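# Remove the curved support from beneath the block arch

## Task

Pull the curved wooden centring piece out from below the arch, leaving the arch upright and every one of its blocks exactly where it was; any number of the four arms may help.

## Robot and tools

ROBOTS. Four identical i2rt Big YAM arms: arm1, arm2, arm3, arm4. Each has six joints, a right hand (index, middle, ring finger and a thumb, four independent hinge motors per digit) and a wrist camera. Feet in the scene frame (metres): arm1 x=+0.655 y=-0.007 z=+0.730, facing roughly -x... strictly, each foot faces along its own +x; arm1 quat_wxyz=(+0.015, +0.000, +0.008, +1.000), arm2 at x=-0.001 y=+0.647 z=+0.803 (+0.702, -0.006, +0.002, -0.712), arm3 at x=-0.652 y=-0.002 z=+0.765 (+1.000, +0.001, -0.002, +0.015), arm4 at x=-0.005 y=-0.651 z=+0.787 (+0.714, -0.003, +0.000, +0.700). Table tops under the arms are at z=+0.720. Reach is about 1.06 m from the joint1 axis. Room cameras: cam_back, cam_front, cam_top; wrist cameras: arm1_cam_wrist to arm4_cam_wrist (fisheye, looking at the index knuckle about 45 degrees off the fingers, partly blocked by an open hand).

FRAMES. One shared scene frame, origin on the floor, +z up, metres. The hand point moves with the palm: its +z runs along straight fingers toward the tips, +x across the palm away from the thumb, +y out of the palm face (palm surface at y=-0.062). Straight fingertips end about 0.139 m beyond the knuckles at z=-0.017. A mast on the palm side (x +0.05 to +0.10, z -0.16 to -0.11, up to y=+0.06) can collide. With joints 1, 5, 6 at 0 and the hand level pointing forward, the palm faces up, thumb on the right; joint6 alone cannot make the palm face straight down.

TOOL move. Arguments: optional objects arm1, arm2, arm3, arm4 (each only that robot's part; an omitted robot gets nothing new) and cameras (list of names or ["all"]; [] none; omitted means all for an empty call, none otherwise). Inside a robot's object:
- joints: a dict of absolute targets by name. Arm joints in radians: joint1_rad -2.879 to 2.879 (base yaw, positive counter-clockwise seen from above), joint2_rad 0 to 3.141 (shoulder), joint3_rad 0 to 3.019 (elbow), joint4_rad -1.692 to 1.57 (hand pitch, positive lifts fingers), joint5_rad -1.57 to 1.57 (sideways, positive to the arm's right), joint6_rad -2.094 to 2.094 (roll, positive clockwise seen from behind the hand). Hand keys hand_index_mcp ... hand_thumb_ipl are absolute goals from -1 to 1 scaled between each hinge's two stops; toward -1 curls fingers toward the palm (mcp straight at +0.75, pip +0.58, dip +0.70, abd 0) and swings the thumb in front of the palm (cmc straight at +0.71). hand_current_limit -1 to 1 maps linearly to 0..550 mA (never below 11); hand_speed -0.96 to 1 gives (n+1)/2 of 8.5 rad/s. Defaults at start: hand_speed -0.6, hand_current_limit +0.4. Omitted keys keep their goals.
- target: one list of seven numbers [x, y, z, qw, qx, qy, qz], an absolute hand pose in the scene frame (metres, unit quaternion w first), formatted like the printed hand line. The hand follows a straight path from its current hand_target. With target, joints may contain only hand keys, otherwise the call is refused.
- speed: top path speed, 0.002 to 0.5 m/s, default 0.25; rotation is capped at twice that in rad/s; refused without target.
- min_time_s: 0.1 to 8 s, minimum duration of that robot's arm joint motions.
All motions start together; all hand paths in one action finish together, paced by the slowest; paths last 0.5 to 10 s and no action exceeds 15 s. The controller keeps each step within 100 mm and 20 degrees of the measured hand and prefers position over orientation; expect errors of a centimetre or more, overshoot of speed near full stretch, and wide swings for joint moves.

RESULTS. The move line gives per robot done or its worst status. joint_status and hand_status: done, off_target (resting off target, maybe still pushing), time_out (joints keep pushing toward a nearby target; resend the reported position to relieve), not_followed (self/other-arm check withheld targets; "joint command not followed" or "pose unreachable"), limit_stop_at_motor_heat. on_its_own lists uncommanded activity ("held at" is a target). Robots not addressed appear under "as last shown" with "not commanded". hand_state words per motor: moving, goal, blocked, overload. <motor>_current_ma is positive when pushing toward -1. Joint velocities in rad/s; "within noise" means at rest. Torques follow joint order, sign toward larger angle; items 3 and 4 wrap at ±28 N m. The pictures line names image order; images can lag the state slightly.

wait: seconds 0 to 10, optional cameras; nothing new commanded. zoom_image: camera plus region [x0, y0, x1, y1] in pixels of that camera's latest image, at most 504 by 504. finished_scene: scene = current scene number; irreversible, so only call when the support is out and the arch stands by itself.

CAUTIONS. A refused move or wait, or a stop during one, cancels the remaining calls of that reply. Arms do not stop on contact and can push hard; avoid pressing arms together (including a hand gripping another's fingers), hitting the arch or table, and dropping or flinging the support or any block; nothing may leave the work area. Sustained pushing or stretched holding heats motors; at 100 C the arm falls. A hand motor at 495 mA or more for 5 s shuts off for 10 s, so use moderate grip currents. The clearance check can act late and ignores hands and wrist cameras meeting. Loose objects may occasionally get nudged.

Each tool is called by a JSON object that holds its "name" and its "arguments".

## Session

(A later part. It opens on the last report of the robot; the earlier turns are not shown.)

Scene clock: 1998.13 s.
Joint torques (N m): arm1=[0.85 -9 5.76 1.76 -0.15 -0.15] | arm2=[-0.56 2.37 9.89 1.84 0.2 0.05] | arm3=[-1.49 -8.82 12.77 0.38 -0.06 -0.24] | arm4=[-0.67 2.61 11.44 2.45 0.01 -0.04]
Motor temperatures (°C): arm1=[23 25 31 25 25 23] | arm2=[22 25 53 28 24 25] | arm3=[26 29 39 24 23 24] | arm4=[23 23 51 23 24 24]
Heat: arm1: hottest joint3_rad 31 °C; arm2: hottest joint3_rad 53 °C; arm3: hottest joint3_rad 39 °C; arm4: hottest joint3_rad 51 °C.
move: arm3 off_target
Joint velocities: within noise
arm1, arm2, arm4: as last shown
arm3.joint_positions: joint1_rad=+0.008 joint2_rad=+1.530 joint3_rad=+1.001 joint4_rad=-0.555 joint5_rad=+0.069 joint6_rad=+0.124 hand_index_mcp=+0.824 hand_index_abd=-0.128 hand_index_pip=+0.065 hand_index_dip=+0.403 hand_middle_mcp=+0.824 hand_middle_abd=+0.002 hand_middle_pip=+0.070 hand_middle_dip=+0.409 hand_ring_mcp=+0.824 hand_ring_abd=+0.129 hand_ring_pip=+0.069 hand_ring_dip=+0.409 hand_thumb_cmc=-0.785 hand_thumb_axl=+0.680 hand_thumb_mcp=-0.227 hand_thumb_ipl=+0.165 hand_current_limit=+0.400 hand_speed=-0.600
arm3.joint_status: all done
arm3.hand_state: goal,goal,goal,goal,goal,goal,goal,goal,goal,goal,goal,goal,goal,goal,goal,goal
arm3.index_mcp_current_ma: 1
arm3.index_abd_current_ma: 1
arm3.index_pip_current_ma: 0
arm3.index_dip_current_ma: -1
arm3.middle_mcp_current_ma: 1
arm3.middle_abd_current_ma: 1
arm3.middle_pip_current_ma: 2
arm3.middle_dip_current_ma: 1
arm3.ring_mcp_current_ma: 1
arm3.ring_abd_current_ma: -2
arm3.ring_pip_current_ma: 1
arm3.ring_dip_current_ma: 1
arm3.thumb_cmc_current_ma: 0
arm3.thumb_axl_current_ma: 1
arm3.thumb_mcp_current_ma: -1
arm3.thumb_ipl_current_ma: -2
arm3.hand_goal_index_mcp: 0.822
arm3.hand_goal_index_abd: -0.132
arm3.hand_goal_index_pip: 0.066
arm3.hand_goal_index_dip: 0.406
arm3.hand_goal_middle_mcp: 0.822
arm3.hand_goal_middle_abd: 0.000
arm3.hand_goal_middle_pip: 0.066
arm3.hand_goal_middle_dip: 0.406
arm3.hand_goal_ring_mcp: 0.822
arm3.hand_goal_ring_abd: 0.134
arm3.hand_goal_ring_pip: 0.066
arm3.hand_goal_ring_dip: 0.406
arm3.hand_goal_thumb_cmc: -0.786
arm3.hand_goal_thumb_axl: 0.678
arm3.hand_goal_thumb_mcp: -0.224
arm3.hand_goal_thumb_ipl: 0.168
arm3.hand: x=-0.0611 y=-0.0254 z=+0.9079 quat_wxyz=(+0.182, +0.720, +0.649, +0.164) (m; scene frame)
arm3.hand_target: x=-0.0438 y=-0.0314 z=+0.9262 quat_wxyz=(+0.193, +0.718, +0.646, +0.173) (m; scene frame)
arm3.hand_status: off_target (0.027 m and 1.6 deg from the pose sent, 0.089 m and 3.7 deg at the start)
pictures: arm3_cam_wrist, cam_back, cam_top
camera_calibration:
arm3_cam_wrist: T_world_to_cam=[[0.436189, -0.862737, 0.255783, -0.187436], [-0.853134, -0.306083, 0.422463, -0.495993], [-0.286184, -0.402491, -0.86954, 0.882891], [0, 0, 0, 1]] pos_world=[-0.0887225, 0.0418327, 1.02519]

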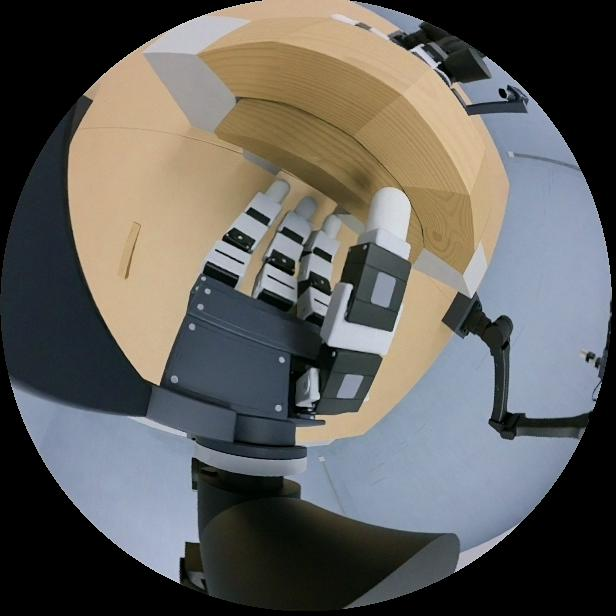

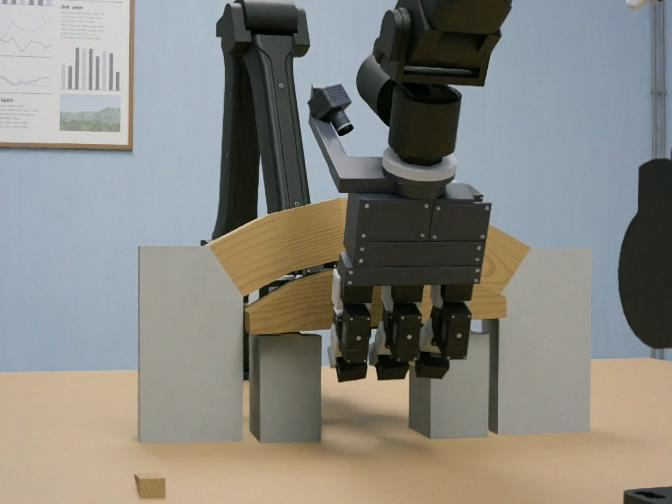

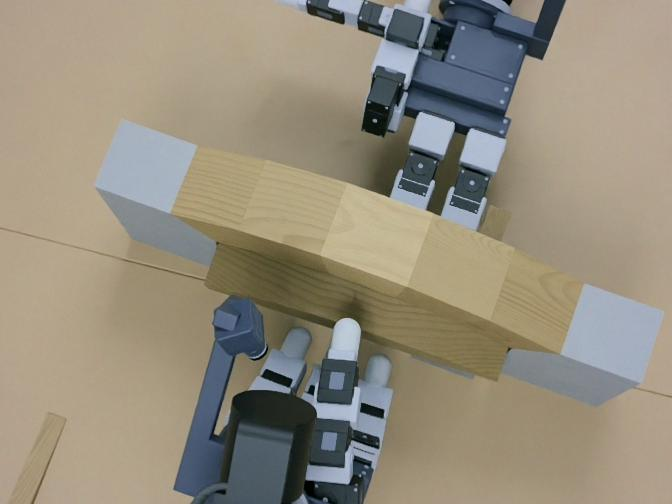

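{"name": "move", "arguments": {"arm3": {"target": [-0.0198, -0.0339, 0.9170, 0.1923, 0.7175, 0.6467, 0.1733], "speed": 0.1, "joints": {"hand_thumb_mcp": -0.315}}, "cameras": ["cam_top", "cam_back", "arm3_cam_wrist"]}}

Scene clock: 2031.87 s.
Joint torques (N m): arm1=[0.85 -8.94 5.74 1.76 -0.15 -0.16] | arm2=[-0.56 2.49 9.91 1.85 0.19 0.07] | arm3=[-1.61 -9.47 12.96 0.91 -0.07 -0.23] | arm4=[-0.91 2.78 11.41 2.47 0.01 -0.03]
Motor temperatures (°C): arm1=[23 25 31 25 25 23] | arm2=[22 25 53 28 24 25] | arm3=[26 29 39 24 23 24] | arm4=[23 23 51 23 24 24]
Heat: arm1: hottest joint3_rad 31 °C; arm2: hottest joint3_rad 53 °C; arm3: hottest joint3_rad 39 °C; arm4: hottest joint3_rad 51 °C.
move: arm3 off_target
Joint velocities: within noise
arm1, arm2, arm4: as last shown
arm3.joint_positions: joint1_rad=+0.001 joint2_rad=+1.594 joint3_rad=+1.048 joint4_rad=-0.555 joint5_rad=+0.066 joint6_rad=+0.118 hand_index_mcp=+0.824 hand_index_abd=-0.128 hand_index_pip=+0.065 hand_index_dip=+0.403 hand_middle_mcp=+0.824 hand_middle_abd=+0.002 hand_middle_pip=+0.070 hand_middle_dip=+0.409 hand_ring_mcp=+0.824 hand_ring_abd=+0.129 hand_ring_pip=+0.069 hand_ring_dip=+0.409 hand_thumb_cmc=-0.785 hand_thumb_axl=+0.680 hand_thumb_mcp=-0.316 hand_thumb_ipl=+0.165 hand_current_limit=+0.400 hand_speed=-0.600
arm3.joint_status: all done
arm3.hand_state: goal,goal,goal,goal,goal,goal,goal,goal,goal,goal,goal,goal,goal,goal,goal,goal
arm3.index_mcp_current_ma: 1
arm3.index_abd_current_ma: 1
arm3.index_pip_current_ma: 0
arm3.index_dip_current_ma: -1
arm3.middle_mcp_current_ma: 1
arm3.middle_abd_current_ma: 1
arm3.middle_pip_current_ma: 2
arm3.middle_dip_current_ma: 1
arm3.ring_mcp_current_ma: 1
arm3.ring_abd_current_ma: -2
arm3.ring_pip_current_ma: 1
arm3.ring_dip_current_ma: 1
arm3.thumb_cmc_current_ma: 0
arm3.thumb_axl_current_ma: 1
arm3.thumb_mcp_current_ma: -1
arm3.thumb_ipl_current_ma: -2
arm3.hand_goal_index_mcp: 0.822
arm3.hand_goal_index_abd: -0.132
arm3.hand_goal_index_pip: 0.066
arm3.hand_goal_index_dip: 0.406
arm3.hand_goal_middle_mcp: 0.822
arm3.hand_goal_middle_abd: 0.000
arm3.hand_goal_middle_pip: 0.066
arm3.hand_goal_middle_dip: 0.406
arm3.hand_goal_ring_mcp: 0.822
arm3.hand_goal_ring_abd: 0.134
arm3.hand_goal_ring_pip: 0.066
arm3.hand_goal_ring_dip: 0.406
arm3.hand_goal_thumb_cmc: -0.786
arm3.hand_goal_thumb_axl: 0.678
arm3.hand_goal_thumb_mcp: -0.314
arm3.hand_goal_thumb_ipl: 0.168
arm3.hand: x=-0.0430 y=-0.0275 z=+0.8951 quat_wxyz=(+0.177, +0.721, +0.651, +0.157) (m; scene frame)
arm3.hand_target: x=-0.0217 y=-0.0340 z=+0.9174 quat_wxyz=(+0.193, +0.718, +0.647, +0.173) (m; scene frame)
arm3.hand_status: off_target (0.033 m and 2.6 deg from the pose sent, 0.043 m and 1.6 deg at the start)
pictures: arm3_cam_wrist, cam_back, cam_top
camera_calibration:
arm3_cam_wrist: T_world_to_cam=[[0.440974, -0.862411, 0.248572, -0.187257], [-0.845586, -0.306364, 0.437178, -0.488654], [-0.300874, -0.402974, -0.864342, 0.870856], [0, 0, 0, 1]] pos_world=[-0.0686054, 0.039733, 1.01289]

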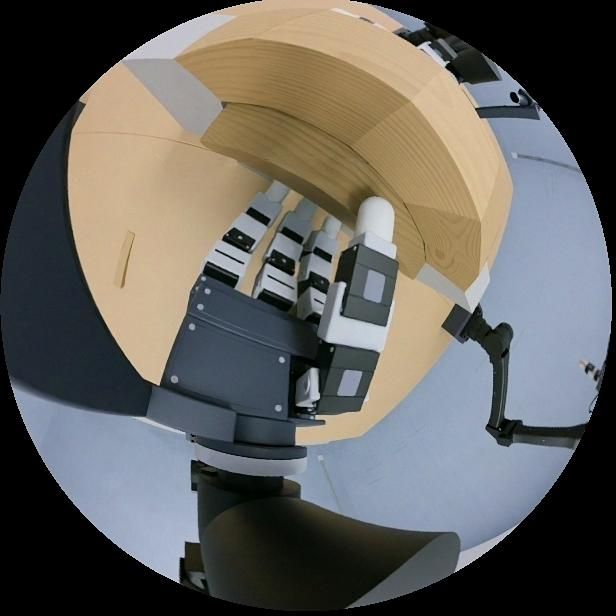

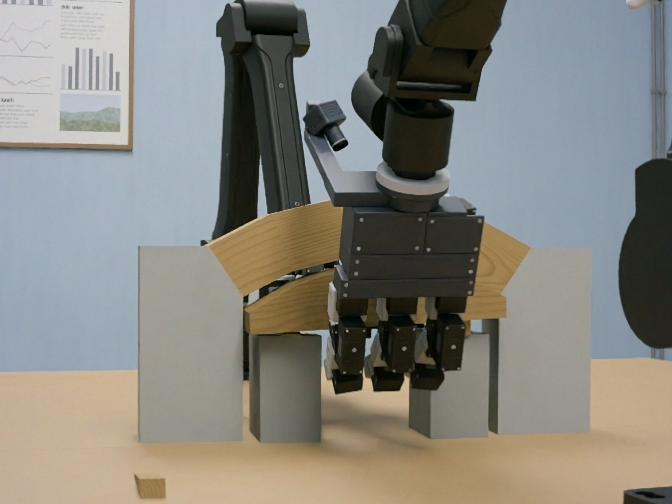

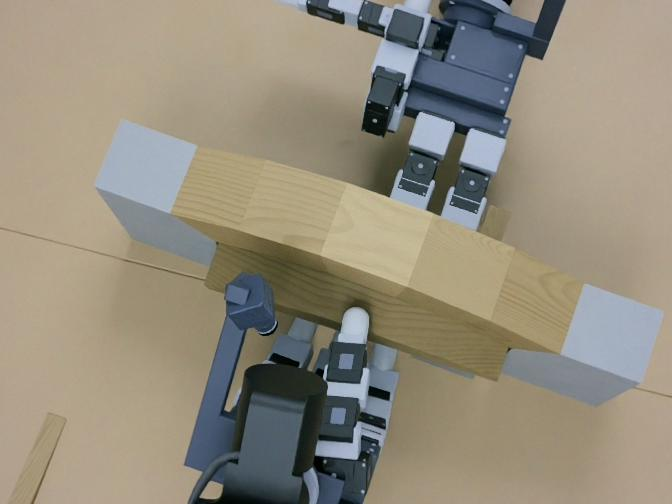

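{"name": "move", "arguments": {"arm3": {"joints": {"hand_index_mcp": 0.685, "hand_middle_mcp": 0.685, "hand_ring_mcp": 0.685, "hand_index_pip": -0.08, "hand_middle_pip": -0.08, "hand_ring_pip": -0.08, "hand_index_dip": 0.333, "hand_middle_dip": 0.333, "hand_ring_dip": 0.333, "hand_thumb_mcp": -0.404}}, "cameras": ["cam_top", "cam_back", "cam_front", "arm3_cam_wrist"]}}

Scene clock: 2052.60 s.
Joint torques (N m): arm1=[0.79 -8.88 5.76 1.77 -0.13 -0.15] | arm2=[-0.5 2.43 9.89 1.83 0.2 0.04] | arm3=[-1.55 -9.58 12.85 0.94 -0.06 -0.23] | arm4=[-0.62 2.84 11.37 2.47 0.01 -0.01]
Motor temperatures (°C): arm1=[23 25 31 25 25 23] | arm2=[22 25 53 28 24 25] | arm3=[26 29 39 24 23 24] | arm4=[23 23 51 23 24 24]
Heat: arm1: hottest joint3_rad 31 °C; arm2: hottest joint3_rad 53 °C; arm3: hottest joint3_rad 39 °C; arm4: hottest joint3_rad 51 °C.
move: arm3 done
Joint velocities: within noise
arm1, arm2, arm4: as last shown
arm3.joint_positions: joint1_rad=+0.001 joint2_rad=+1.594 joint3_rad=+1.050 joint4_rad=-0.555 joint5_rad=+0.066 joint6_rad=+0.117 hand_index_mcp=+0.699 hand_index_abd=-0.128 hand_index_pip=-0.071 hand_index_dip=+0.338 hand_middle_mcp=+0.697 hand_middle_abd=+0.002 hand_middle_pip=-0.071 hand_middle_dip=+0.337 hand_ring_mcp=+0.701 hand_ring_abd=+0.130 hand_ring_pip=-0.070 hand_ring_dip=+0.339 hand_thumb_cmc=-0.785 hand_thumb_axl=+0.679 hand_thumb_mcp=-0.404 hand_thumb_ipl=+0.166 hand_current_limit=+0.400 hand_speed=-0.600
arm3.joint_status: all done
arm3.hand_state: goal,goal,goal,goal,goal,goal,goal,goal,goal,goal,goal,goal,goal,goal,goal,goal
arm3.index_mcp_current_ma: 12
arm3.index_abd_current_ma: 1
arm3.index_pip_current_ma: 6
arm3.index_dip_current_ma: 2
arm3.middle_mcp_current_ma: 10
arm3.middle_abd_current_ma: 1
arm3.middle_pip_current_ma: 6
arm3.middle_dip_current_ma: 1
arm3.ring_mcp_current_ma: 15
arm3.ring_abd_current_ma: -1
arm3.ring_pip_current_ma: 8
arm3.ring_dip_current_ma: 2
arm3.thumb_cmc_current_ma: 0
arm3.thumb_axl_current_ma: 1
arm3.thumb_mcp_current_ma: 0
arm3.thumb_ipl_current_ma: -1
arm3.hand_goal_index_mcp: 0.686
arm3.hand_goal_index_abd: -0.132
arm3.hand_goal_index_pip: -0.080
arm3.hand_goal_index_dip: 0.334
arm3.hand_goal_middle_mcp: 0.686
arm3.hand_goal_middle_abd: 0.000
arm3.hand_goal_middle_pip: -0.080
arm3.hand_goal_middle_dip: 0.334
arm3.hand_goal_ring_mcp: 0.686
arm3.hand_goal_ring_abd: 0.134
arm3.hand_goal_ring_pip: -0.080
arm3.hand_goal_ring_dip: 0.334
arm3.hand_goal_thumb_cmc: -0.786
arm3.hand_goal_thumb_axl: 0.678
arm3.hand_goal_thumb_mcp: -0.404
arm3.hand_goal_thumb_ipl: 0.168
arm3.hand: x=-0.0423 y=-0.0274 z=+0.8961 quat_wxyz=(+0.178, +0.721, +0.651, +0.158) (m; scene frame)
arm3.hand_target: x=-0.0218 y=-0.0341 z=+0.9174 quat_wxyz=(+0.193, +0.718, +0.647, +0.173) (m; scene frame)
arm3.hand_status: not commanded
pictures: arm3_cam_wrist, cam_back, cam_front, cam_top
camera_calibration:
arm3_cam_wrist: T_world_to_cam=[[0.441119, -0.86204, 0.249601, -0.188662], [-0.846179, -0.30685, 0.435689, -0.487106], [-0.298991, -0.403398, -0.864797, 0.87243], [0, 0, 0, 1]] pos_world=[-0.0681072, 0.0398332, 1.01379]

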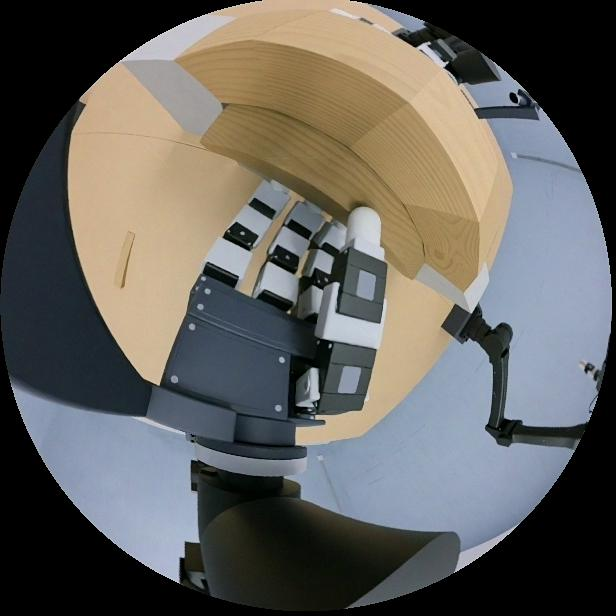

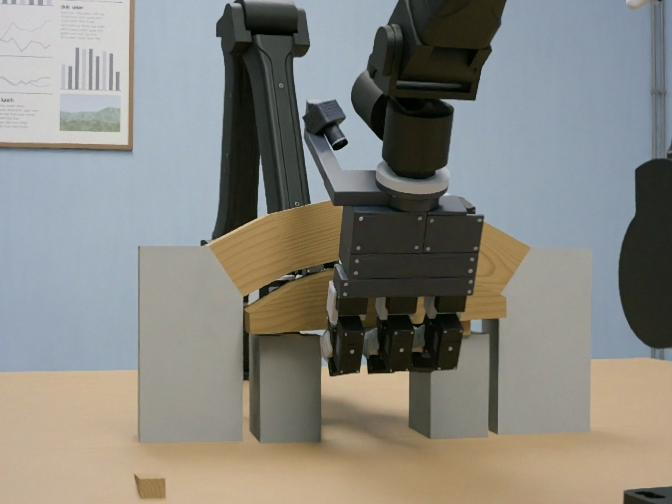

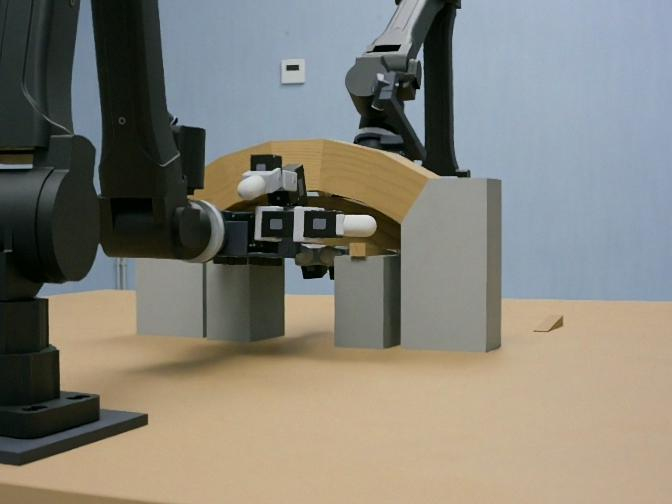

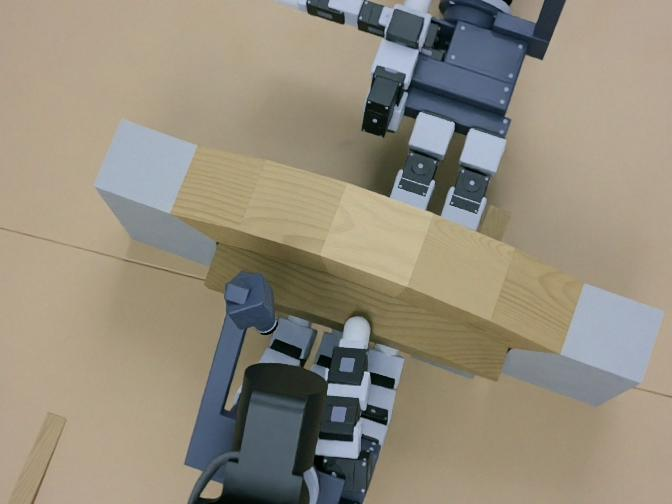

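{"name": "move", "arguments": {"arm3": {"joints": {"hand_index_mcp": 0.5, "hand_middle_mcp": 0.5, "hand_ring_mcp": 0.5, "hand_thumb_mcp": -0.56}}, "cameras": ["cam_top", "cam_back", "arm3_cam_wrist"]}}

Scene clock: 2057.13 s.
Joint torques (N m): arm1=[0.91 -8.88 5.76 1.76 -0.11 -0.16] | arm2=[-0.56 2.43 9.92 1.85 0.19 0.05] | arm3=[-1.55 -9.88 12.82 1.11 -0.04 -0.22] | arm4=[-0.5 2.55 11.38 2.45 0 -0.04]
Motor temperatures (°C): arm1=[23 25 31 25 25 23] | arm2=[22 25 53 28 24 25] | arm3=[26 29 38 24 23 24] | arm4=[23 23 52 23 24 24]
Heat: arm1: hottest joint3_rad 31 °C; arm2: hottest joint3_rad 53 °C; arm3: hottest joint3_rad 38 °C; arm4: hottest joint3_rad 52 °C.
move: arm3 off_target
Joint velocities: within noise
arm1, arm2, arm4: as last shown
arm1.hand: x=+0.1355 y=-0.0071 z=+0.9452 quat_wxyz=(-0.474, -0.477, +0.530, +0.517) (m; scene frame)
arm3.joint_positions: joint1_rad=+0.001 joint2_rad=+1.598 joint3_rad=+1.050 joint4_rad=-0.559 joint5_rad=+0.065 joint6_rad=+0.116 hand_index_mcp=+0.621 hand_index_abd=-0.127 hand_index_pip=-0.047 hand_index_dip=+0.345 hand_middle_mcp=+0.623 hand_middle_abd=+0.001 hand_middle_pip=-0.042 hand_middle_dip=+0.345 hand_ring_mcp=+0.632 hand_ring_abd=+0.124 hand_ring_pip=-0.043 hand_ring_dip=+0.357 hand_thumb_cmc=-0.782 hand_thumb_axl=+0.683 hand_thumb_mcp=-0.412 hand_thumb_ipl=+0.209 hand_current_limit=+0.400 hand_speed=-0.600
arm3.joint_status: hand_index_mcp off_target (ended at +0.621, target +0.500); hand_middle_mcp off_target (ended at +0.623, target +0.500); hand_ring_mcp off_target (ended at +0.632, target +0.500); hand_thumb_mcp off_target (ended at -0.412, target -0.560)
arm3.hand_state: blocked,goal,blocked,goal,blocked,goal,blocked,goal,blocked,goal,blocked,blocked,goal,goal,blocked,blocked
arm3.index_mcp_current_ma: 376
arm3.index_abd_current_ma: 2
arm3.index_pip_current_ma: 46
arm3.index_dip_current_ma: 9
arm3.middle_mcp_current_ma: 385
arm3.middle_abd_current_ma: 0
arm3.middle_pip_current_ma: 58
arm3.middle_dip_current_ma: 9
arm3.ring_mcp_current_ma: 385
arm3.ring_abd_current_ma: -6
arm3.ring_pip_current_ma: 55
arm3.ring_dip_current_ma: 27
arm3.thumb_cmc_current_ma: 2
arm3.thumb_axl_current_ma: 4
arm3.thumb_mcp_current_ma: 385
arm3.thumb_ipl_current_ma: 102
arm3.hand_goal_index_mcp: 0.500
arm3.hand_goal_index_abd: -0.132
arm3.hand_goal_index_pip: -0.080
arm3.hand_goal_index_dip: 0.334
arm3.hand_goal_middle_mcp: 0.500
arm3.hand_goal_middle_abd: 0.000
arm3.hand_goal_middle_pip: -0.080
arm3.hand_goal_middle_dip: 0.334
arm3.hand_goal_ring_mcp: 0.500
arm3.hand_goal_ring_abd: 0.134
arm3.hand_goal_ring_pip: -0.080
arm3.hand_goal_ring_dip: 0.334
arm3.hand_goal_thumb_cmc: -0.786
arm3.hand_goal_thumb_axl: 0.678
arm3.hand_goal_thumb_mcp: -0.560
arm3.hand_goal_thumb_ipl: 0.168
arm3.hand: x=-0.0431 y=-0.0273 z=+0.8929 quat_wxyz=(+0.175, +0.721, +0.652, +0.155) (m; scene frame)
arm3.hand_target: x=-0.0218 y=-0.0340 z=+0.9175 quat_wxyz=(+0.193, +0.717, +0.647, +0.173) (m; scene frame)
arm3.hand_status: not commanded
pictures: arm3_cam_wrist, cam_back, cam_top
camera_calibration:
arm3_cam_wrist: T_world_to_cam=[[0.444365, -0.861368, 0.246139, -0.18412], [-0.841927, -0.307666, 0.443283, -0.493045], [-0.306101, -0.404211, -0.861926, 0.866683], [0, 0, 0, 1]] pos_world=[-0.0679983, 0.0400336, 1.01089]

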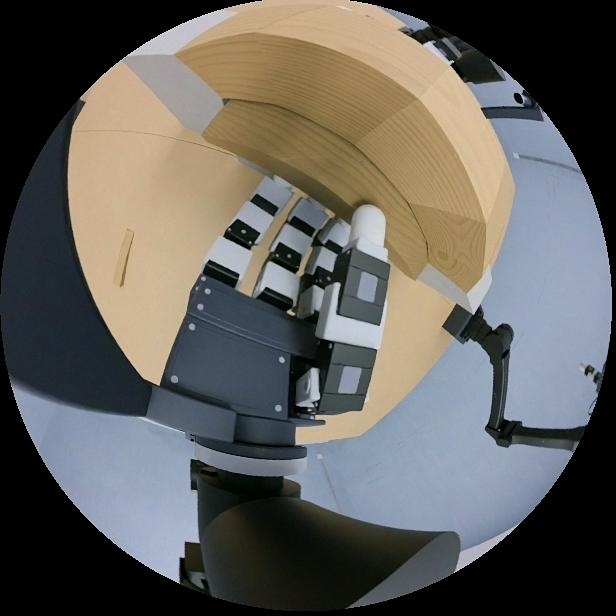

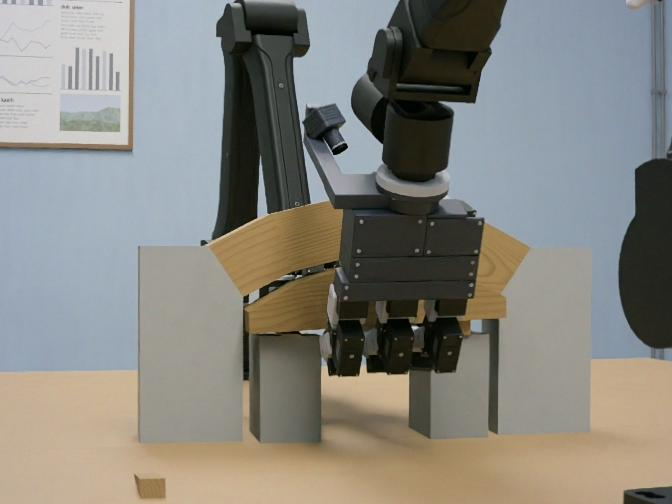

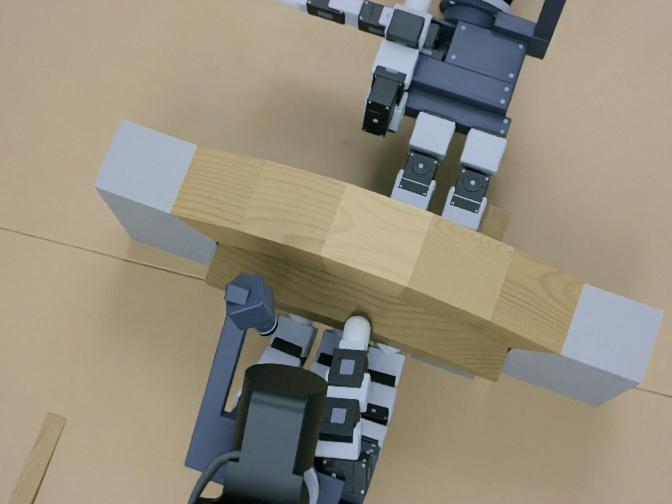

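{"name": "move", "arguments": {"arm3": {"target": [-0.0715, -0.0288, 0.9165, 0.1923, 0.7175, 0.6467, 0.1733], "speed": 0.06}, "cameras": ["cam_top", "cam_back", "cam_front"]}}

{"name": "zoom_image", "arguments": {"camera": "cam_back", "region": [120, 170, 620, 460]}}

Scene clock: 2077.83 s.
Joint torques (N m): arm1=[0.85 -8.88 5.75 1.78 -0.11 -0.15] | arm2=[-0.5 2.14 9.88 1.85 0.18 0.05] | arm3=[-0.67 -11.46 9.5 1.89 0.18 -0.03] | arm4=[-0.62 3.02 11.41 2.36 0 -0.03]
Motor temperatures (°C): arm1=[23 25 31 25 25 23] | arm2=[22 25 53 28 24 25] | arm3=[26 29 37 24 23 24] | arm4=[23 23 52 23 24 24]
Heat: arm1: hottest joint3_rad 31 °C; arm2: hottest joint3_rad 53 °C; arm3: hottest joint3_rad 37 °C; arm4: hottest joint3_rad 52 °C.
move: arm3 off_target
Joint velocities: within noise
arm1, arm2, arm4: as last shown
arm1.joint_positions: joint1_rad=+0.152 joint2_rad=+1.728 joint3_rad=+0.497 joint4_rad=+1.215 joint5_rad=+0.217 joint6_rad=-0.003 hand_index_mcp=-0.753 hand_index_abd=+0.001 hand_index_pip=-0.444 hand_index_dip=+0.403 hand_middle_mcp=+0.761 hand_middle_abd=+0.003 hand_middle_pip=+0.576 hand_middle_dip=+0.696 hand_ring_mcp=+0.762 hand_ring_abd=+0.003 hand_ring_pip=+0.576 hand_ring_dip=+0.694 hand_thumb_cmc=+0.721 hand_thumb_axl=+0.681 hand_thumb_mcp=+0.224 hand_thumb_ipl=+0.166 hand_current_limit=+0.400 hand_speed=-0.600
arm1.middle_mcp_current_ma: 10
arm1.ring_abd_current_ma: 2
arm1.hand: x=+0.1355 y=-0.0072 z=+0.9452 quat_wxyz=(-0.474, -0.477, +0.530, +0.516) (m; scene frame)
arm1.hand_target: x=+0.1257 y=-0.0039 z=+0.9519 quat_wxyz=(-0.473, -0.473, +0.525, +0.525) (m; scene frame)
arm3.joint_positions: joint1_rad=+0.001 joint2_rad=+1.518 joint3_rad=+0.949 joint4_rad=-0.555 joint5_rad=+0.065 joint6_rad=+0.109 hand_index_mcp=+0.599 hand_index_abd=-0.124 hand_index_pip=-0.034 hand_index_dip=+0.360 hand_middle_mcp=+0.604 hand_middle_abd=-0.002 hand_middle_pip=-0.028 hand_middle_dip=+0.357 hand_ring_mcp=+0.627 hand_ring_abd=+0.124 hand_ring_pip=-0.042 hand_ring_dip=+0.358 hand_thumb_cmc=-0.779 hand_thumb_axl=+0.686 hand_thumb_mcp=-0.412 hand_thumb_ipl=+0.212 hand_current_limit=+0.400 hand_speed=-0.600
arm3.joint_status: not commanded
arm3.hand_state: blocked,goal,blocked,blocked,blocked,goal,blocked,blocked,blocked,goal,blocked,blocked,goal,goal,blocked,blocked
arm3.index_mcp_current_ma: 276
arm3.index_abd_current_ma: 4
arm3.index_pip_current_ma: 78
arm3.index_dip_current_ma: 31
arm3.middle_mcp_current_ma: 295
arm3.middle_abd_current_ma: 0
arm3.middle_pip_current_ma: 92
arm3.middle_dip_current_ma: 27
arm3.ring_mcp_current_ma: 385
arm3.ring_abd_current_ma: -6
arm3.ring_pip_current_ma: 57
arm3.ring_dip_current_ma: 29
arm3.thumb_cmc_current_ma: 4
arm3.thumb_axl_current_ma: 7
arm3.thumb_mcp_current_ma: 385
arm3.thumb_ipl_current_ma: 112
arm3.hand_goal_index_mcp: 0.500
arm3.hand_goal_index_abd: -0.132
arm3.hand_goal_index_pip: -0.080
arm3.hand_goal_index_dip: 0.334
arm3.hand_goal_middle_mcp: 0.500
arm3.hand_goal_middle_abd: 0.000
arm3.hand_goal_middle_pip: -0.080
arm3.hand_goal_middle_dip: 0.334
arm3.hand_goal_ring_mcp: 0.500
arm3.hand_goal_ring_abd: 0.134
arm3.hand_goal_ring_pip: -0.080
arm3.hand_goal_ring_dip: 0.334
arm3.hand_goal_thumb_cmc: -0.786
arm3.hand_goal_thumb_axl: 0.678
arm3.hand_goal_thumb_mcp: -0.560
arm3.hand_goal_thumb_ipl: 0.168
arm3.on_its_own: hand_index_mcp moved -0.022 toward your old target +0.500
arm3.hand: x=-0.0803 y=-0.0279 z=+0.8883 quat_wxyz=(+0.170, +0.720, +0.656, +0.148) (m; scene frame)
arm3.hand_target: x=-0.0721 y=-0.0288 z=+0.9163 quat_wxyz=(+0.192, +0.718, +0.647, +0.173) (m; scene frame)
arm3.hand_status: off_target (0.030 m and 4.0 deg from the pose sent, 0.037 m and 3.0 deg at the start)
pictures: cam_back, cam_front, cam_top

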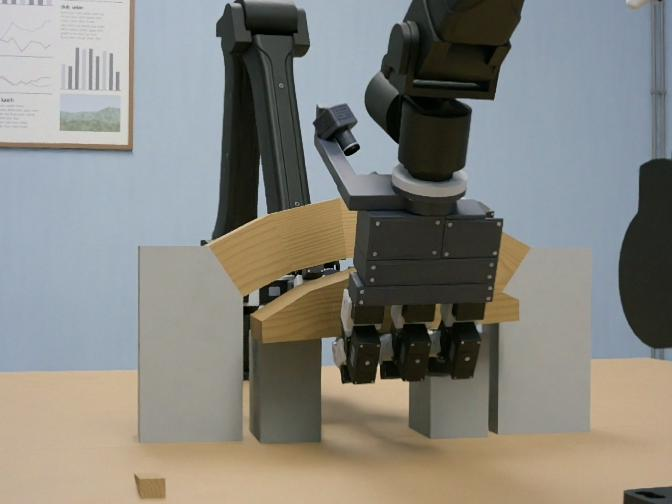

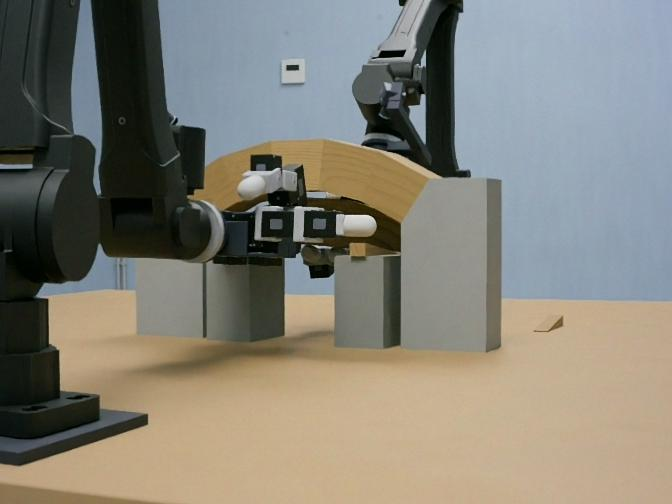

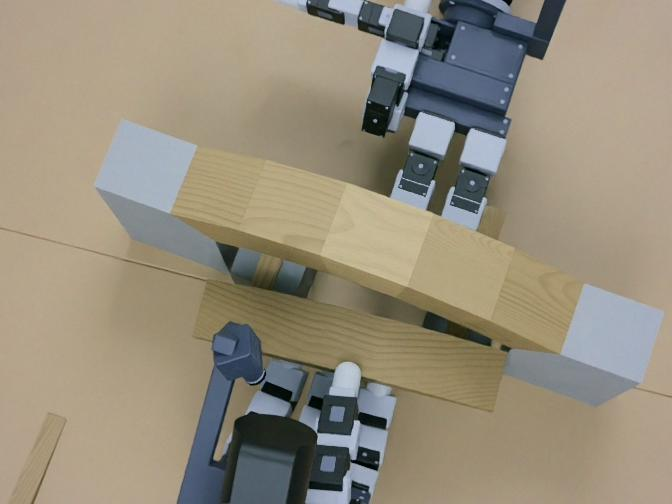

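Scaled by 1.008 from the camera's 672x504 image, which has a finer 960x720 frame.

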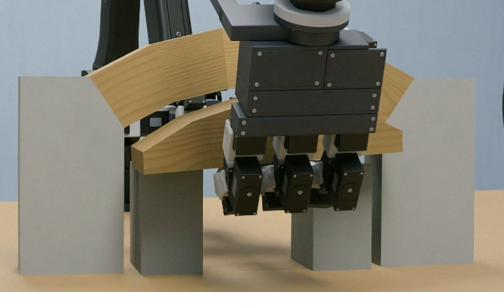

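{"name": "move", "arguments": {"arm3": {"target": [-0.1715, -0.0185, 0.9313, 0.1923, 0.7175, 0.6467, 0.1733], "speed": 0.1}, "cameras": ["cam_top", "cam_back"]}}

Scene clock: 2086.67 s.
Joint torques (N m): arm1=[0.79 -8.94 5.75 1.76 -0.11 -0.15] | arm2=[-0.5 2.43 9.88 1.89 0.18 0.06] | arm3=[0.32 -8.06 10.7 1.05 0.35 0.02] | arm4=[-1.14 2.61 11.47 2.35 0.03 -0.03]
Motor temperatures (°C): arm1=[23 25 31 25 25 23] | arm2=[22 25 53 28 24 25] | arm3=[26 30 37 24 23 24] | arm4=[23 23 52 23 24 24]
Heat: arm1: hottest joint3_rad 31 °C; arm2: hottest joint3_rad 53 °C; arm3: hottest joint3_rad 37 °C; arm4: hottest joint3_rad 52 °C.
move: arm3 off_target
Joint velocities: within noise
arm1, arm2, arm4: as last shown
arm3.joint_positions: joint1_rad=+0.028 joint2_rad=+1.231 joint3_rad=+0.710 joint4_rad=-0.600 joint5_rad=+0.081 joint6_rad=+0.139 hand_index_mcp=+0.599 hand_index_abd=-0.124 hand_index_pip=-0.023 hand_index_dip=+0.360 hand_middle_mcp=+0.597 hand_middle_abd=-0.002 hand_middle_pip=-0.028 hand_middle_dip=+0.357 hand_ring_mcp=+0.606 hand_ring_abd=+0.124 hand_ring_pip=-0.042 hand_ring_dip=+0.358 hand_thumb_cmc=-0.768 hand_thumb_axl=+0.697 hand_thumb_mcp=-0.412 hand_thumb_ipl=+0.212 hand_current_limit=+0.400 hand_speed=-0.600
arm3.joint_status: not commanded
arm3.hand_state: blocked,goal,blocked,blocked,blocked,goal,blocked,blocked,blocked,goal,blocked,blocked,goal,goal,blocked,blocked
arm3.index_mcp_current_ma: 276
arm3.index_abd_current_ma: 4
arm3.index_pip_current_ma: 106
arm3.index_dip_current_ma: 31
arm3.middle_mcp_current_ma: 268
arm3.middle_abd_current_ma: -1
arm3.middle_pip_current_ma: 94
arm3.middle_dip_current_ma: 27
arm3.ring_mcp_current_ma: 308
arm3.ring_abd_current_ma: -6
arm3.ring_pip_current_ma: 57
arm3.ring_dip_current_ma: 29
arm3.thumb_cmc_current_ma: 19
arm3.thumb_axl_current_ma: 26
arm3.thumb_mcp_current_ma: 385
arm3.thumb_ipl_current_ma: 112
arm3.hand_goal_index_mcp: 0.500
arm3.hand_goal_index_abd: -0.132
arm3.hand_goal_index_pip: -0.080
arm3.hand_goal_index_dip: 0.334
arm3.hand_goal_middle_mcp: 0.500
arm3.hand_goal_middle_abd: 0.000
arm3.hand_goal_middle_pip: -0.080
arm3.hand_goal_middle_dip: 0.334
arm3.hand_goal_ring_mcp: 0.500
arm3.hand_goal_ring_abd: 0.134
arm3.hand_goal_ring_pip: -0.080
arm3.hand_goal_ring_dip: 0.334
arm3.hand_goal_thumb_cmc: -0.786
arm3.hand_goal_thumb_axl: 0.678
arm3.hand_goal_thumb_mcp: -0.560
arm3.hand_goal_thumb_ipl: 0.168
arm3.on_its_own: hand_ring_mcp moved -0.021 toward your old target +0.500
arm3.hand: x=-0.1809 y=-0.0235 z=+0.9020 quat_wxyz=(+0.172, +0.722, +0.653, +0.149) (m; scene frame)
arm3.hand_target: x=-0.1720 y=-0.0186 z=+0.9310 quat_wxyz=(+0.192, +0.718, +0.647, +0.174) (m; scene frame)
arm3.hand_status: off_target (0.031 m and 3.7 deg from the pose sent, 0.101 m and 4.0 deg at the start)
pictures: cam_back, cam_top

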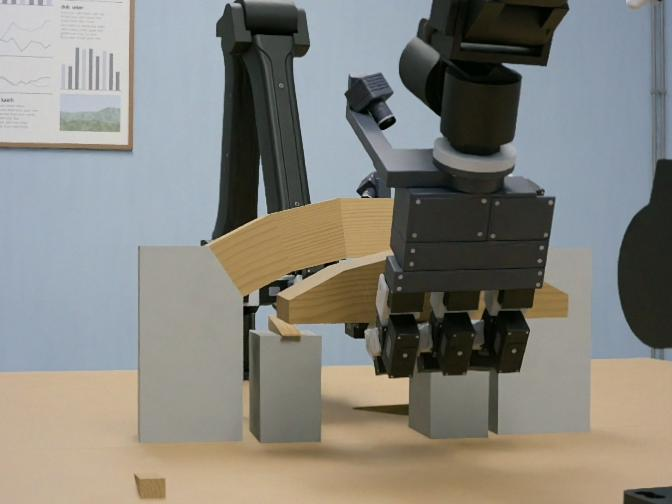

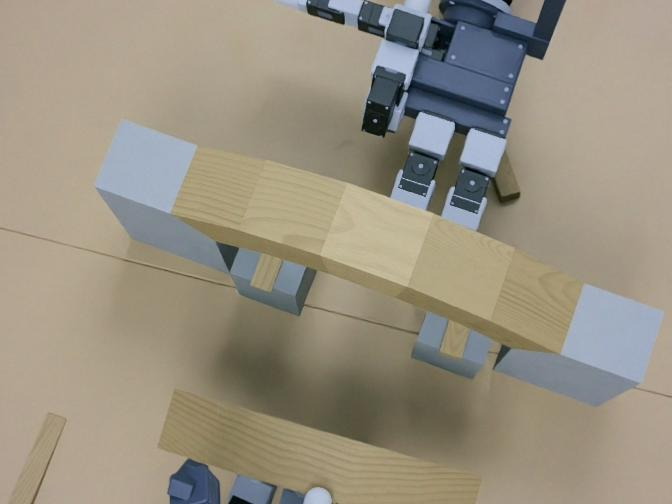

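{"name": "move", "arguments": {"arm3": {"target": [-0.215, -0.0137, 0.865, 0.0647, 0.74, 0.667, 0.0583], "speed": 0.12}, "cameras": ["cam_top", "cam_back", "cam_front"]}}

Scene clock: 2147.70 s.
Joint torques (N m): arm1=[0.79 -8.88 5.78 1.76 -0.11 -0.15] | arm2=[-0.56 2.37 9.88 1.85 0.2 0.05] | arm3=[0.44 -6.18 13.03 -0.03 0.02 0.05] | arm4=[-0.97 2.84 11.38 2.37 -0.01 -0.02]
Motor temperatures (°C): arm1=[23 25 31 25 25 23] | arm2=[22 25 53 28 24 25] | arm3=[26 30 38 24 23 24] | arm4=[23 23 52 23 24 24]
Heat: arm1: hottest joint3_rad 31 °C; arm2: hottest joint3_rad 53 °C; arm3: hottest joint3_rad 38 °C; arm4: hottest joint3_rad 52 °C.
move: arm3 off_target
Joint velocities: within noise
arm1, arm2, arm4: as last shown
arm3.joint_positions: joint1_rad=+0.028 joint2_rad=+1.290 joint3_rad=+0.710 joint4_rad=-0.898 joint5_rad=+0.031 joint6_rad=+0.159 hand_index_mcp=+0.599 hand_index_abd=-0.124 hand_index_pip=-0.022 hand_index_dip=+0.360 hand_middle_mcp=+0.593 hand_middle_abd=-0.002 hand_middle_pip=-0.028 hand_middle_dip=+0.358 hand_ring_mcp=+0.598 hand_ring_abd=+0.124 hand_ring_pip=-0.042 hand_ring_dip=+0.358 hand_thumb_cmc=-0.765 hand_thumb_axl=+0.700 hand_thumb_mcp=-0.412 hand_thumb_ipl=+0.212 hand_current_limit=+0.400 hand_speed=-0.600
arm3.joint_status: not commanded
arm3.hand_state: blocked,goal,blocked,blocked,blocked,goal,blocked,blocked,blocked,goal,blocked,blocked,blocked,blocked,blocked,blocked
arm3.index_mcp_current_ma: 276
arm3.index_abd_current_ma: 4
arm3.index_pip_current_ma: 110
arm3.index_dip_current_ma: 32
arm3.middle_mcp_current_ma: 251
arm3.middle_abd_current_ma: -1
arm3.middle_pip_current_ma: 94
arm3.middle_dip_current_ma: 28
arm3.ring_mcp_current_ma: 270
arm3.ring_abd_current_ma: -6
arm3.ring_pip_current_ma: 57
arm3.ring_dip_current_ma: 29
arm3.thumb_cmc_current_ma: 25
arm3.thumb_axl_current_ma: 35
arm3.thumb_mcp_current_ma: 385
arm3.thumb_ipl_current_ma: 112
arm3.hand_goal_index_mcp: 0.500
arm3.hand_goal_index_abd: -0.132
arm3.hand_goal_index_pip: -0.080
arm3.hand_goal_index_dip: 0.334
arm3.hand_goal_middle_mcp: 0.500
arm3.hand_goal_middle_abd: 0.000
arm3.hand_goal_middle_pip: -0.080
arm3.hand_goal_middle_dip: 0.334
arm3.hand_goal_ring_mcp: 0.500
arm3.hand_goal_ring_abd: 0.134
arm3.hand_goal_ring_pip: -0.080
arm3.hand_goal_ring_dip: 0.334
arm3.hand_goal_thumb_cmc: -0.786
arm3.hand_goal_thumb_axl: 0.678
arm3.hand_goal_thumb_mcp: -0.560
arm3.hand_goal_thumb_ipl: 0.168
arm3.hand: x=-0.2466 y=-0.0202 z=+0.8327 quat_wxyz=(+0.042, +0.741, +0.669, +0.028) (m; scene frame)
arm3.hand_target: x=-0.2174 y=-0.0136 z=+0.8658 quat_wxyz=(+0.064, +0.740, +0.667, +0.059) (m; scene frame)
arm3.hand_status: off_target (0.046 m and 4.3 deg from the pose sent, 0.051 m and 16.4 deg at the start)
pictures: cam_back, cam_front, cam_top

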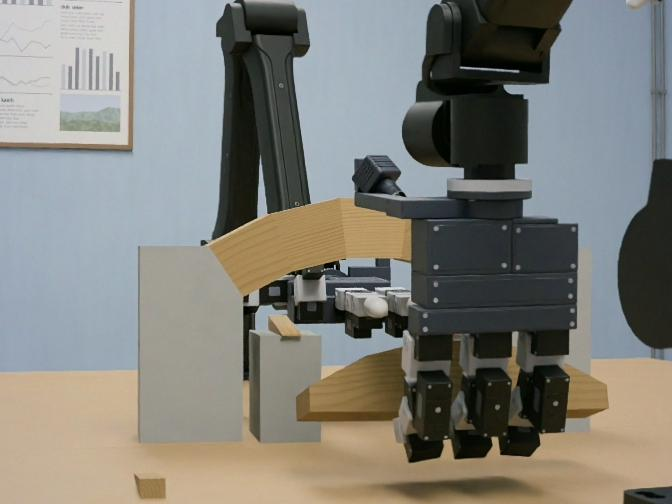

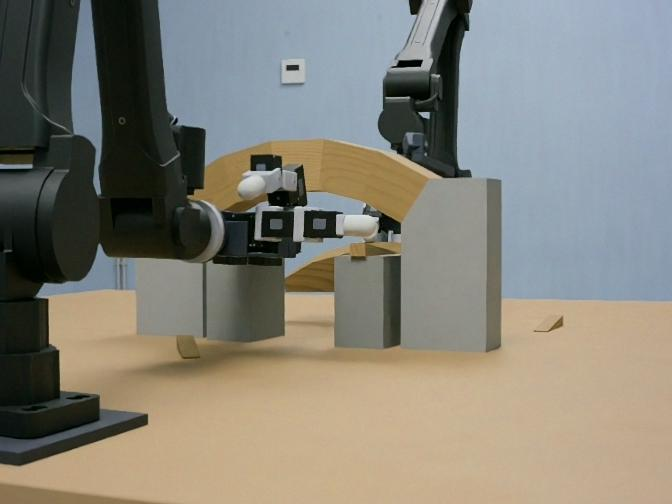

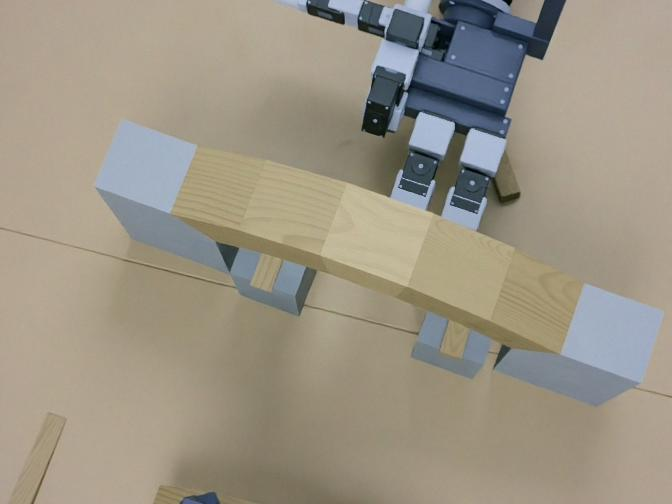

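{"name": "move", "arguments": {"arm3": {"target": [-0.215, -0.0137, 0.835, 0.0647, 0.74, 0.667, 0.0583], "speed": 0.06}, "cameras": ["cam_top", "cam_back", "arm3_cam_wrist"]}}

Scene clock: 2154.47 s.
Joint torques (N m): arm1=[0.79 -8.82 5.76 1.76 -0.11 -0.15] | arm2=[-0.5 2.32 9.89 1.84 0.19 0.05] | arm3=[0.44 -6.48 9.63 1.24 0.07 0.03] | arm4=[-0.56 2.84 11.41 2.41 0.01 -0.05]
Motor temperatures (°C): arm1=[23 25 31 25 25 23] | arm2=[22 25 53 28 24 25] | arm3=[26 30 38 24 23 24] | arm4=[23 23 52 23 24 24]
Heat: arm1: hottest joint3_rad 31 °C; arm2: hottest joint3_rad 53 °C; arm3: hottest joint3_rad 38 °C; arm4: hottest joint3_rad 52 °C.
move: arm3 off_target
Joint velocities: within noise
arm1.joint_positions: joint1_rad=+0.152 joint2_rad=+1.728 joint3_rad=+0.497 joint4_rad=+1.215 joint5_rad=+0.217 joint6_rad=-0.003 hand_index_mcp=-0.753 hand_index_abd=+0.001 hand_index_pip=-0.444 hand_index_dip=+0.403 hand_middle_mcp=+0.761 hand_middle_abd=+0.003 hand_middle_pip=+0.576 hand_middle_dip=+0.696 hand_ring_mcp=+0.762 hand_ring_abd=+0.003 hand_ring_pip=+0.576 hand_ring_dip=+0.694 hand_thumb_cmc=+0.721 hand_thumb_axl=+0.681 hand_thumb_mcp=+0.224 hand_thumb_ipl=+0.166 hand_current_limit=+0.400 hand_speed=-0.600
arm1.joint_status: not commanded
arm1.hand_state: goal,goal,goal,goal,goal,goal,goal,goal,goal,goal,goal,goal,goal,goal,goal,goal
arm1.index_mcp_current_ma: -1
arm1.index_abd_current_ma: 0
arm1.index_pip_current_ma: 0
arm1.index_dip_current_ma: -2
arm1.middle_mcp_current_ma: 10
arm1.middle_abd_current_ma: 2
arm1.middle_pip_current_ma: 0
arm1.middle_dip_current_ma: 0
arm1.ring_mcp_current_ma: 11
arm1.ring_abd_current_ma: 2
arm1.ring_pip_current_ma: 0
arm1.ring_dip_current_ma: -1
arm1.thumb_cmc_current_ma: 9
arm1.thumb_axl_current_ma: 3
arm1.thumb_mcp_current_ma: -2
arm1.thumb_ipl_current_ma: -2
arm1.hand_goal_index_mcp: -0.752
arm1.hand_goal_index_abd: 0.000
arm1.hand_goal_index_pip: -0.444
arm1.hand_goal_index_dip: 0.406
arm1.hand_goal_middle_mcp: 0.754
arm1.hand_goal_middle_abd: 0.000
arm1.hand_goal_middle_pip: 0.576
arm1.hand_goal_middle_dip: 0.696
arm1.hand_goal_ring_mcp: 0.754
arm1.hand_goal_ring_abd: 0.000
arm1.hand_goal_ring_pip: 0.576
arm1.hand_goal_ring_dip: 0.696
arm1.hand_goal_thumb_cmc: 0.714
arm1.hand_goal_thumb_axl: 0.678
arm1.hand_goal_thumb_mcp: 0.226
arm1.hand_goal_thumb_ipl: 0.168
arm1.hand: x=+0.1355 y=-0.0072 z=+0.9452 quat_wxyz=(-0.474, -0.477, +0.530, +0.516) (m; scene frame)
arm1.hand_target: x=+0.1257 y=-0.0039 z=+0.9519 quat_wxyz=(-0.473, -0.473, +0.525, +0.525) (m; scene frame)
arm1.hand_status: not commanded
arm2.joint_positions: joint1_rad=+0.081 joint2_rad=+0.625 joint3_rad=+1.339 joint4_rad=-1.439 joint5_rad=+0.068 joint6_rad=+1.144 hand_index_mcp=+0.754 hand_index_abd=+0.000 hand_index_pip=+0.577 hand_index_dip=+0.696 hand_middle_mcp=+0.754 hand_middle_abd=+0.000 hand_middle_pip=+0.577 hand_middle_dip=+0.696 hand_ring_mcp=+0.754 hand_ring_abd=+0.000 hand_ring_pip=+0.577 hand_ring_dip=+0.696 hand_thumb_cmc=+0.715 hand_thumb_axl=+0.677 hand_thumb_mcp=+0.225 hand_thumb_ipl=+0.168 hand_current_limit=+0.400 hand_speed=-0.600
arm2.joint_status: not commanded
arm2.hand_state: goal,goal,goal,goal,goal,goal,goal,goal,goal,goal,goal,goal,goal,goal,goal,goal
arm2.index_mcp_current_ma: 0
arm2.index_abd_current_ma: 0
arm2.index_pip_current_ma: 0
arm2.index_dip_current_ma: 0
arm2.middle_mcp_current_ma: 0
arm2.middle_abd_current_ma: 0
arm2.middle_pip_current_ma: 0
arm2.middle_dip_current_ma: 0
arm2.ring_mcp_current_ma: 0
arm2.ring_abd_current_ma: 0
arm2.ring_pip_current_ma: 0
arm2.ring_dip_current_ma: 0
arm2.thumb_cmc_current_ma: 0
arm2.thumb_axl_current_ma: 0
arm2.thumb_mcp_current_ma: 0
arm2.thumb_ipl_current_ma: 0
arm2.hand_goal_index_mcp: 0.754
arm2.hand_goal_index_abd: 0.000
arm2.hand_goal_index_pip: 0.576
arm2.hand_goal_index_dip: 0.696
arm2.hand_goal_middle_mcp: 0.754
arm2.hand_goal_middle_abd: 0.000
arm2.hand_goal_middle_pip: 0.576
arm2.hand_goal_middle_dip: 0.696
arm2.hand_goal_ring_mcp: 0.754
arm2.hand_goal_ring_abd: 0.000
arm2.hand_goal_ring_pip: 0.576
arm2.hand_goal_ring_dip: 0.696
arm2.hand_goal_thumb_cmc: 0.714
arm2.hand_goal_thumb_axl: 0.678
arm2.hand_goal_thumb_mcp: 0.226
arm2.hand_goal_thumb_ipl: 0.168
arm2.hand: x=-0.0785 y=+0.4102 z=+1.3133 quat_wxyz=(+0.360, +0.775, -0.478, +0.205) (m; scene frame)
arm2.hand_target: x=-0.0785 y=+0.4122 z=+1.3246 quat_wxyz=(+0.369, +0.770, -0.475, +0.212) (m; scene frame)
arm2.hand_status: not commanded
arm3.joint_positions: joint1_rad=+0.028 joint2_rad=+1.344 joint3_rad=+0.710 joint4_rad=-0.828 joint5_rad=+0.030 joint6_rad=+0.159 hand_index_mcp=+0.599 hand_index_abd=-0.124 hand_index_pip=-0.022 hand_index_dip=+0.360 hand_middle_mcp=+0.593 hand_middle_abd=-0.002 hand_middle_pip=-0.028 hand_middle_dip=+0.358 hand_ring_mcp=+0.597 hand_ring_abd=+0.124 hand_ring_pip=-0.042 hand_ring_dip=+0.358 hand_thumb_cmc=-0.764 hand_thumb_axl=+0.701 hand_thumb_mcp=-0.412 hand_thumb_ipl=+0.212 hand_current_limit=+0.400 hand_speed=-0.600
arm3.joint_status: not commanded
arm3.hand_state: blocked,goal,blocked,blocked,blocked,goal,blocked,blocked,blocked,goal,blocked,blocked,blocked,blocked,blocked,blocked
arm3.index_mcp_current_ma: 276
arm3.index_abd_current_ma: 4
arm3.index_pip_current_ma: 110
arm3.index_dip_current_ma: 32
arm3.middle_mcp_current_ma: 249
arm3.middle_abd_current_ma: -1
arm3.middle_pip_current_ma: 94
arm3.middle_dip_current_ma: 29
arm3.ring_mcp_current_ma: 268
arm3.ring_abd_current_ma: -6
arm3.ring_pip_current_ma: 57
arm3.ring_dip_current_ma: 29
arm3.thumb_cmc_current_ma: 25
arm3.thumb_axl_current_ma: 35
arm3.thumb_mcp_current_ma: 385
arm3.thumb_ipl_current_ma: 112
arm3.hand_goal_index_mcp: 0.500
arm3.hand_goal_index_abd: -0.132
arm3.hand_goal_index_pip: -0.080
arm3.hand_goal_index_dip: 0.334
arm3.hand_goal_middle_mcp: 0.500
arm3.hand_goal_middle_abd: 0.000
arm3.hand_goal_middle_pip: -0.080
arm3.hand_goal_middle_dip: 0.334
arm3.hand_goal_ring_mcp: 0.500
arm3.hand_goal_ring_abd: 0.134
arm3.hand_goal_ring_pip: -0.080
arm3.hand_goal_ring_dip: 0.334
arm3.hand_goal_thumb_cmc: -0.786
arm3.hand_goal_thumb_axl: 0.678
arm3.hand_goal_thumb_mcp: -0.560
arm3.hand_goal_thumb_ipl: 0.168
arm3.hand: x=-0.2340 y=-0.0193 z=+0.8188 quat_wxyz=(+0.046, +0.741, +0.669, +0.035) (m; scene frame)
arm3.hand_target: x=-0.2159 y=-0.0135 z=+0.8355 quat_wxyz=(+0.064, +0.740, +0.667, +0.059) (m; scene frame)
arm3.hand_status: off_target (0.026 m and 3.4 deg from the pose sent, 0.032 m and 4.3 deg at the start)
arm4.joint_positions: joint1_rad=-0.812 joint2_rad=+0.602 joint3_rad=+1.335 joint4_rad=-1.243 joint5_rad=-0.043 joint6_rad=+1.026 hand_index_mcp=+0.755 hand_index_abd=+0.000 hand_index_pip=+0.577 hand_index_dip=+0.696 hand_middle_mcp=+0.755 hand_middle_abd=+0.000 hand_middle_pip=+0.577 hand_middle_dip=+0.696 hand_ring_mcp=+0.755 hand_ring_abd=+0.000 hand_ring_pip=+0.577 hand_ring_dip=+0.696 hand_thumb_cmc=+0.715 hand_thumb_axl=+0.677 hand_thumb_mcp=+0.226 hand_thumb_ipl=+0.168 hand_current_limit=+0.400 hand_speed=-0.600
arm4.joint_status: not commanded
arm4.hand_state: goal,goal,goal,goal,goal,goal,goal,goal,goal,goal,goal,goal,goal,goal,goal,goal
arm4.index_mcp_current_ma: 3
arm4.index_abd_current_ma: 1
arm4.index_pip_current_ma: 2
arm4.index_dip_current_ma: 0
arm4.middle_mcp_current_ma: 2
arm4.middle_abd_current_ma: 1
arm4.middle_pip_current_ma: 2
arm4.middle_dip_current_ma: 0
arm4.ring_mcp_current_ma: 3
arm4.ring_abd_current_ma: 1
arm4.ring_pip_current_ma: 2
arm4.ring_dip_current_ma: 0
arm4.thumb_cmc_current_ma: 2
arm4.thumb_axl_current_ma: -2
arm4.thumb_mcp_current_ma: -1
arm4.thumb_ipl_current_ma: -1
arm4.hand_goal_index_mcp: 0.754
arm4.hand_goal_index_abd: 0.000
arm4.hand_goal_index_pip: 0.576
arm4.hand_goal_index_dip: 0.696
arm4.hand_goal_middle_mcp: 0.754
arm4.hand_goal_middle_abd: 0.000
arm4.hand_goal_middle_pip: 0.576
arm4.hand_goal_middle_dip: 0.696
arm4.hand_goal_ring_mcp: 0.754
arm4.hand_goal_ring_abd: 0.000
arm4.hand_goal_ring_pip: 0.576
arm4.hand_goal_ring_dip: 0.696
arm4.hand_goal_thumb_cmc: 0.714
arm4.hand_goal_thumb_axl: 0.678
arm4.hand_goal_thumb_mcp: 0.226
arm4.hand_goal_thumb_ipl: 0.168
arm4.hand: x=+0.2395 y=-0.5281 z=+1.3425 quat_wxyz=(-0.065, +0.683, +0.526, +0.502) (m; scene frame)
arm4.hand_target: x=+0.2370 y=-0.5303 z=+1.3562 quat_wxyz=(-0.067, +0.677, +0.522, +0.514) (m; scene frame)
arm4.hand_status: not commanded
pictures: arm3_cam_wrist, cam_back, cam_top
camera_calibration:
arm3_cam_wrist: T_world_to_cam=[[0.494359, -0.86774, 0.051343, 0.0968452], [-0.63838, -0.322333, 0.69898, -0.780394], [-0.589983, -0.378323, -0.713296, 0.559874], [0, 0, 0, 1]] pos_world=[-0.215748, 0.0443033, 0.939863]

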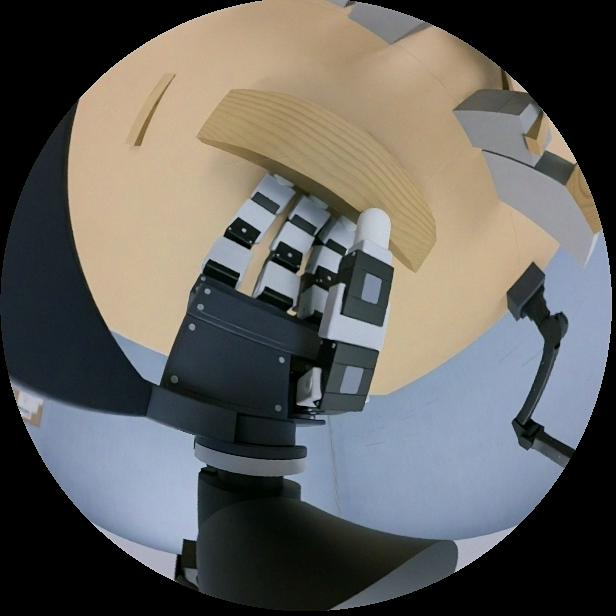

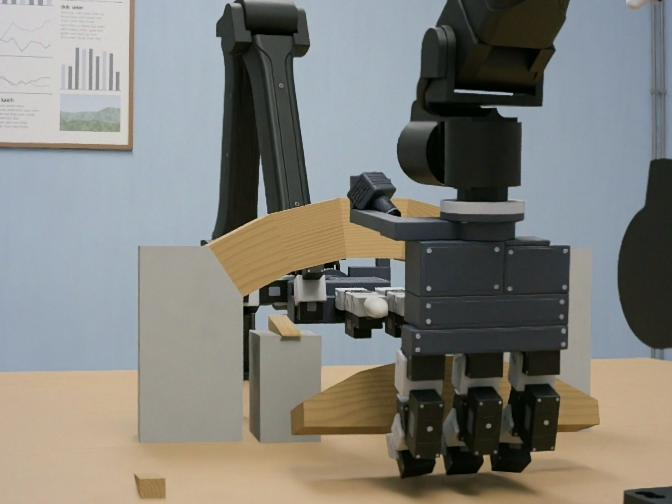

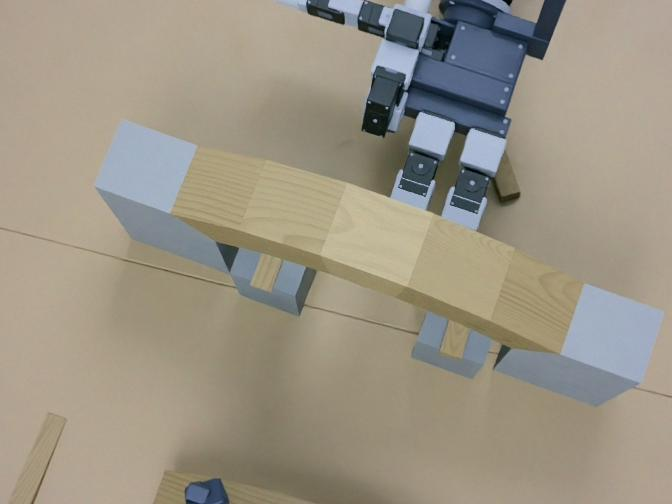

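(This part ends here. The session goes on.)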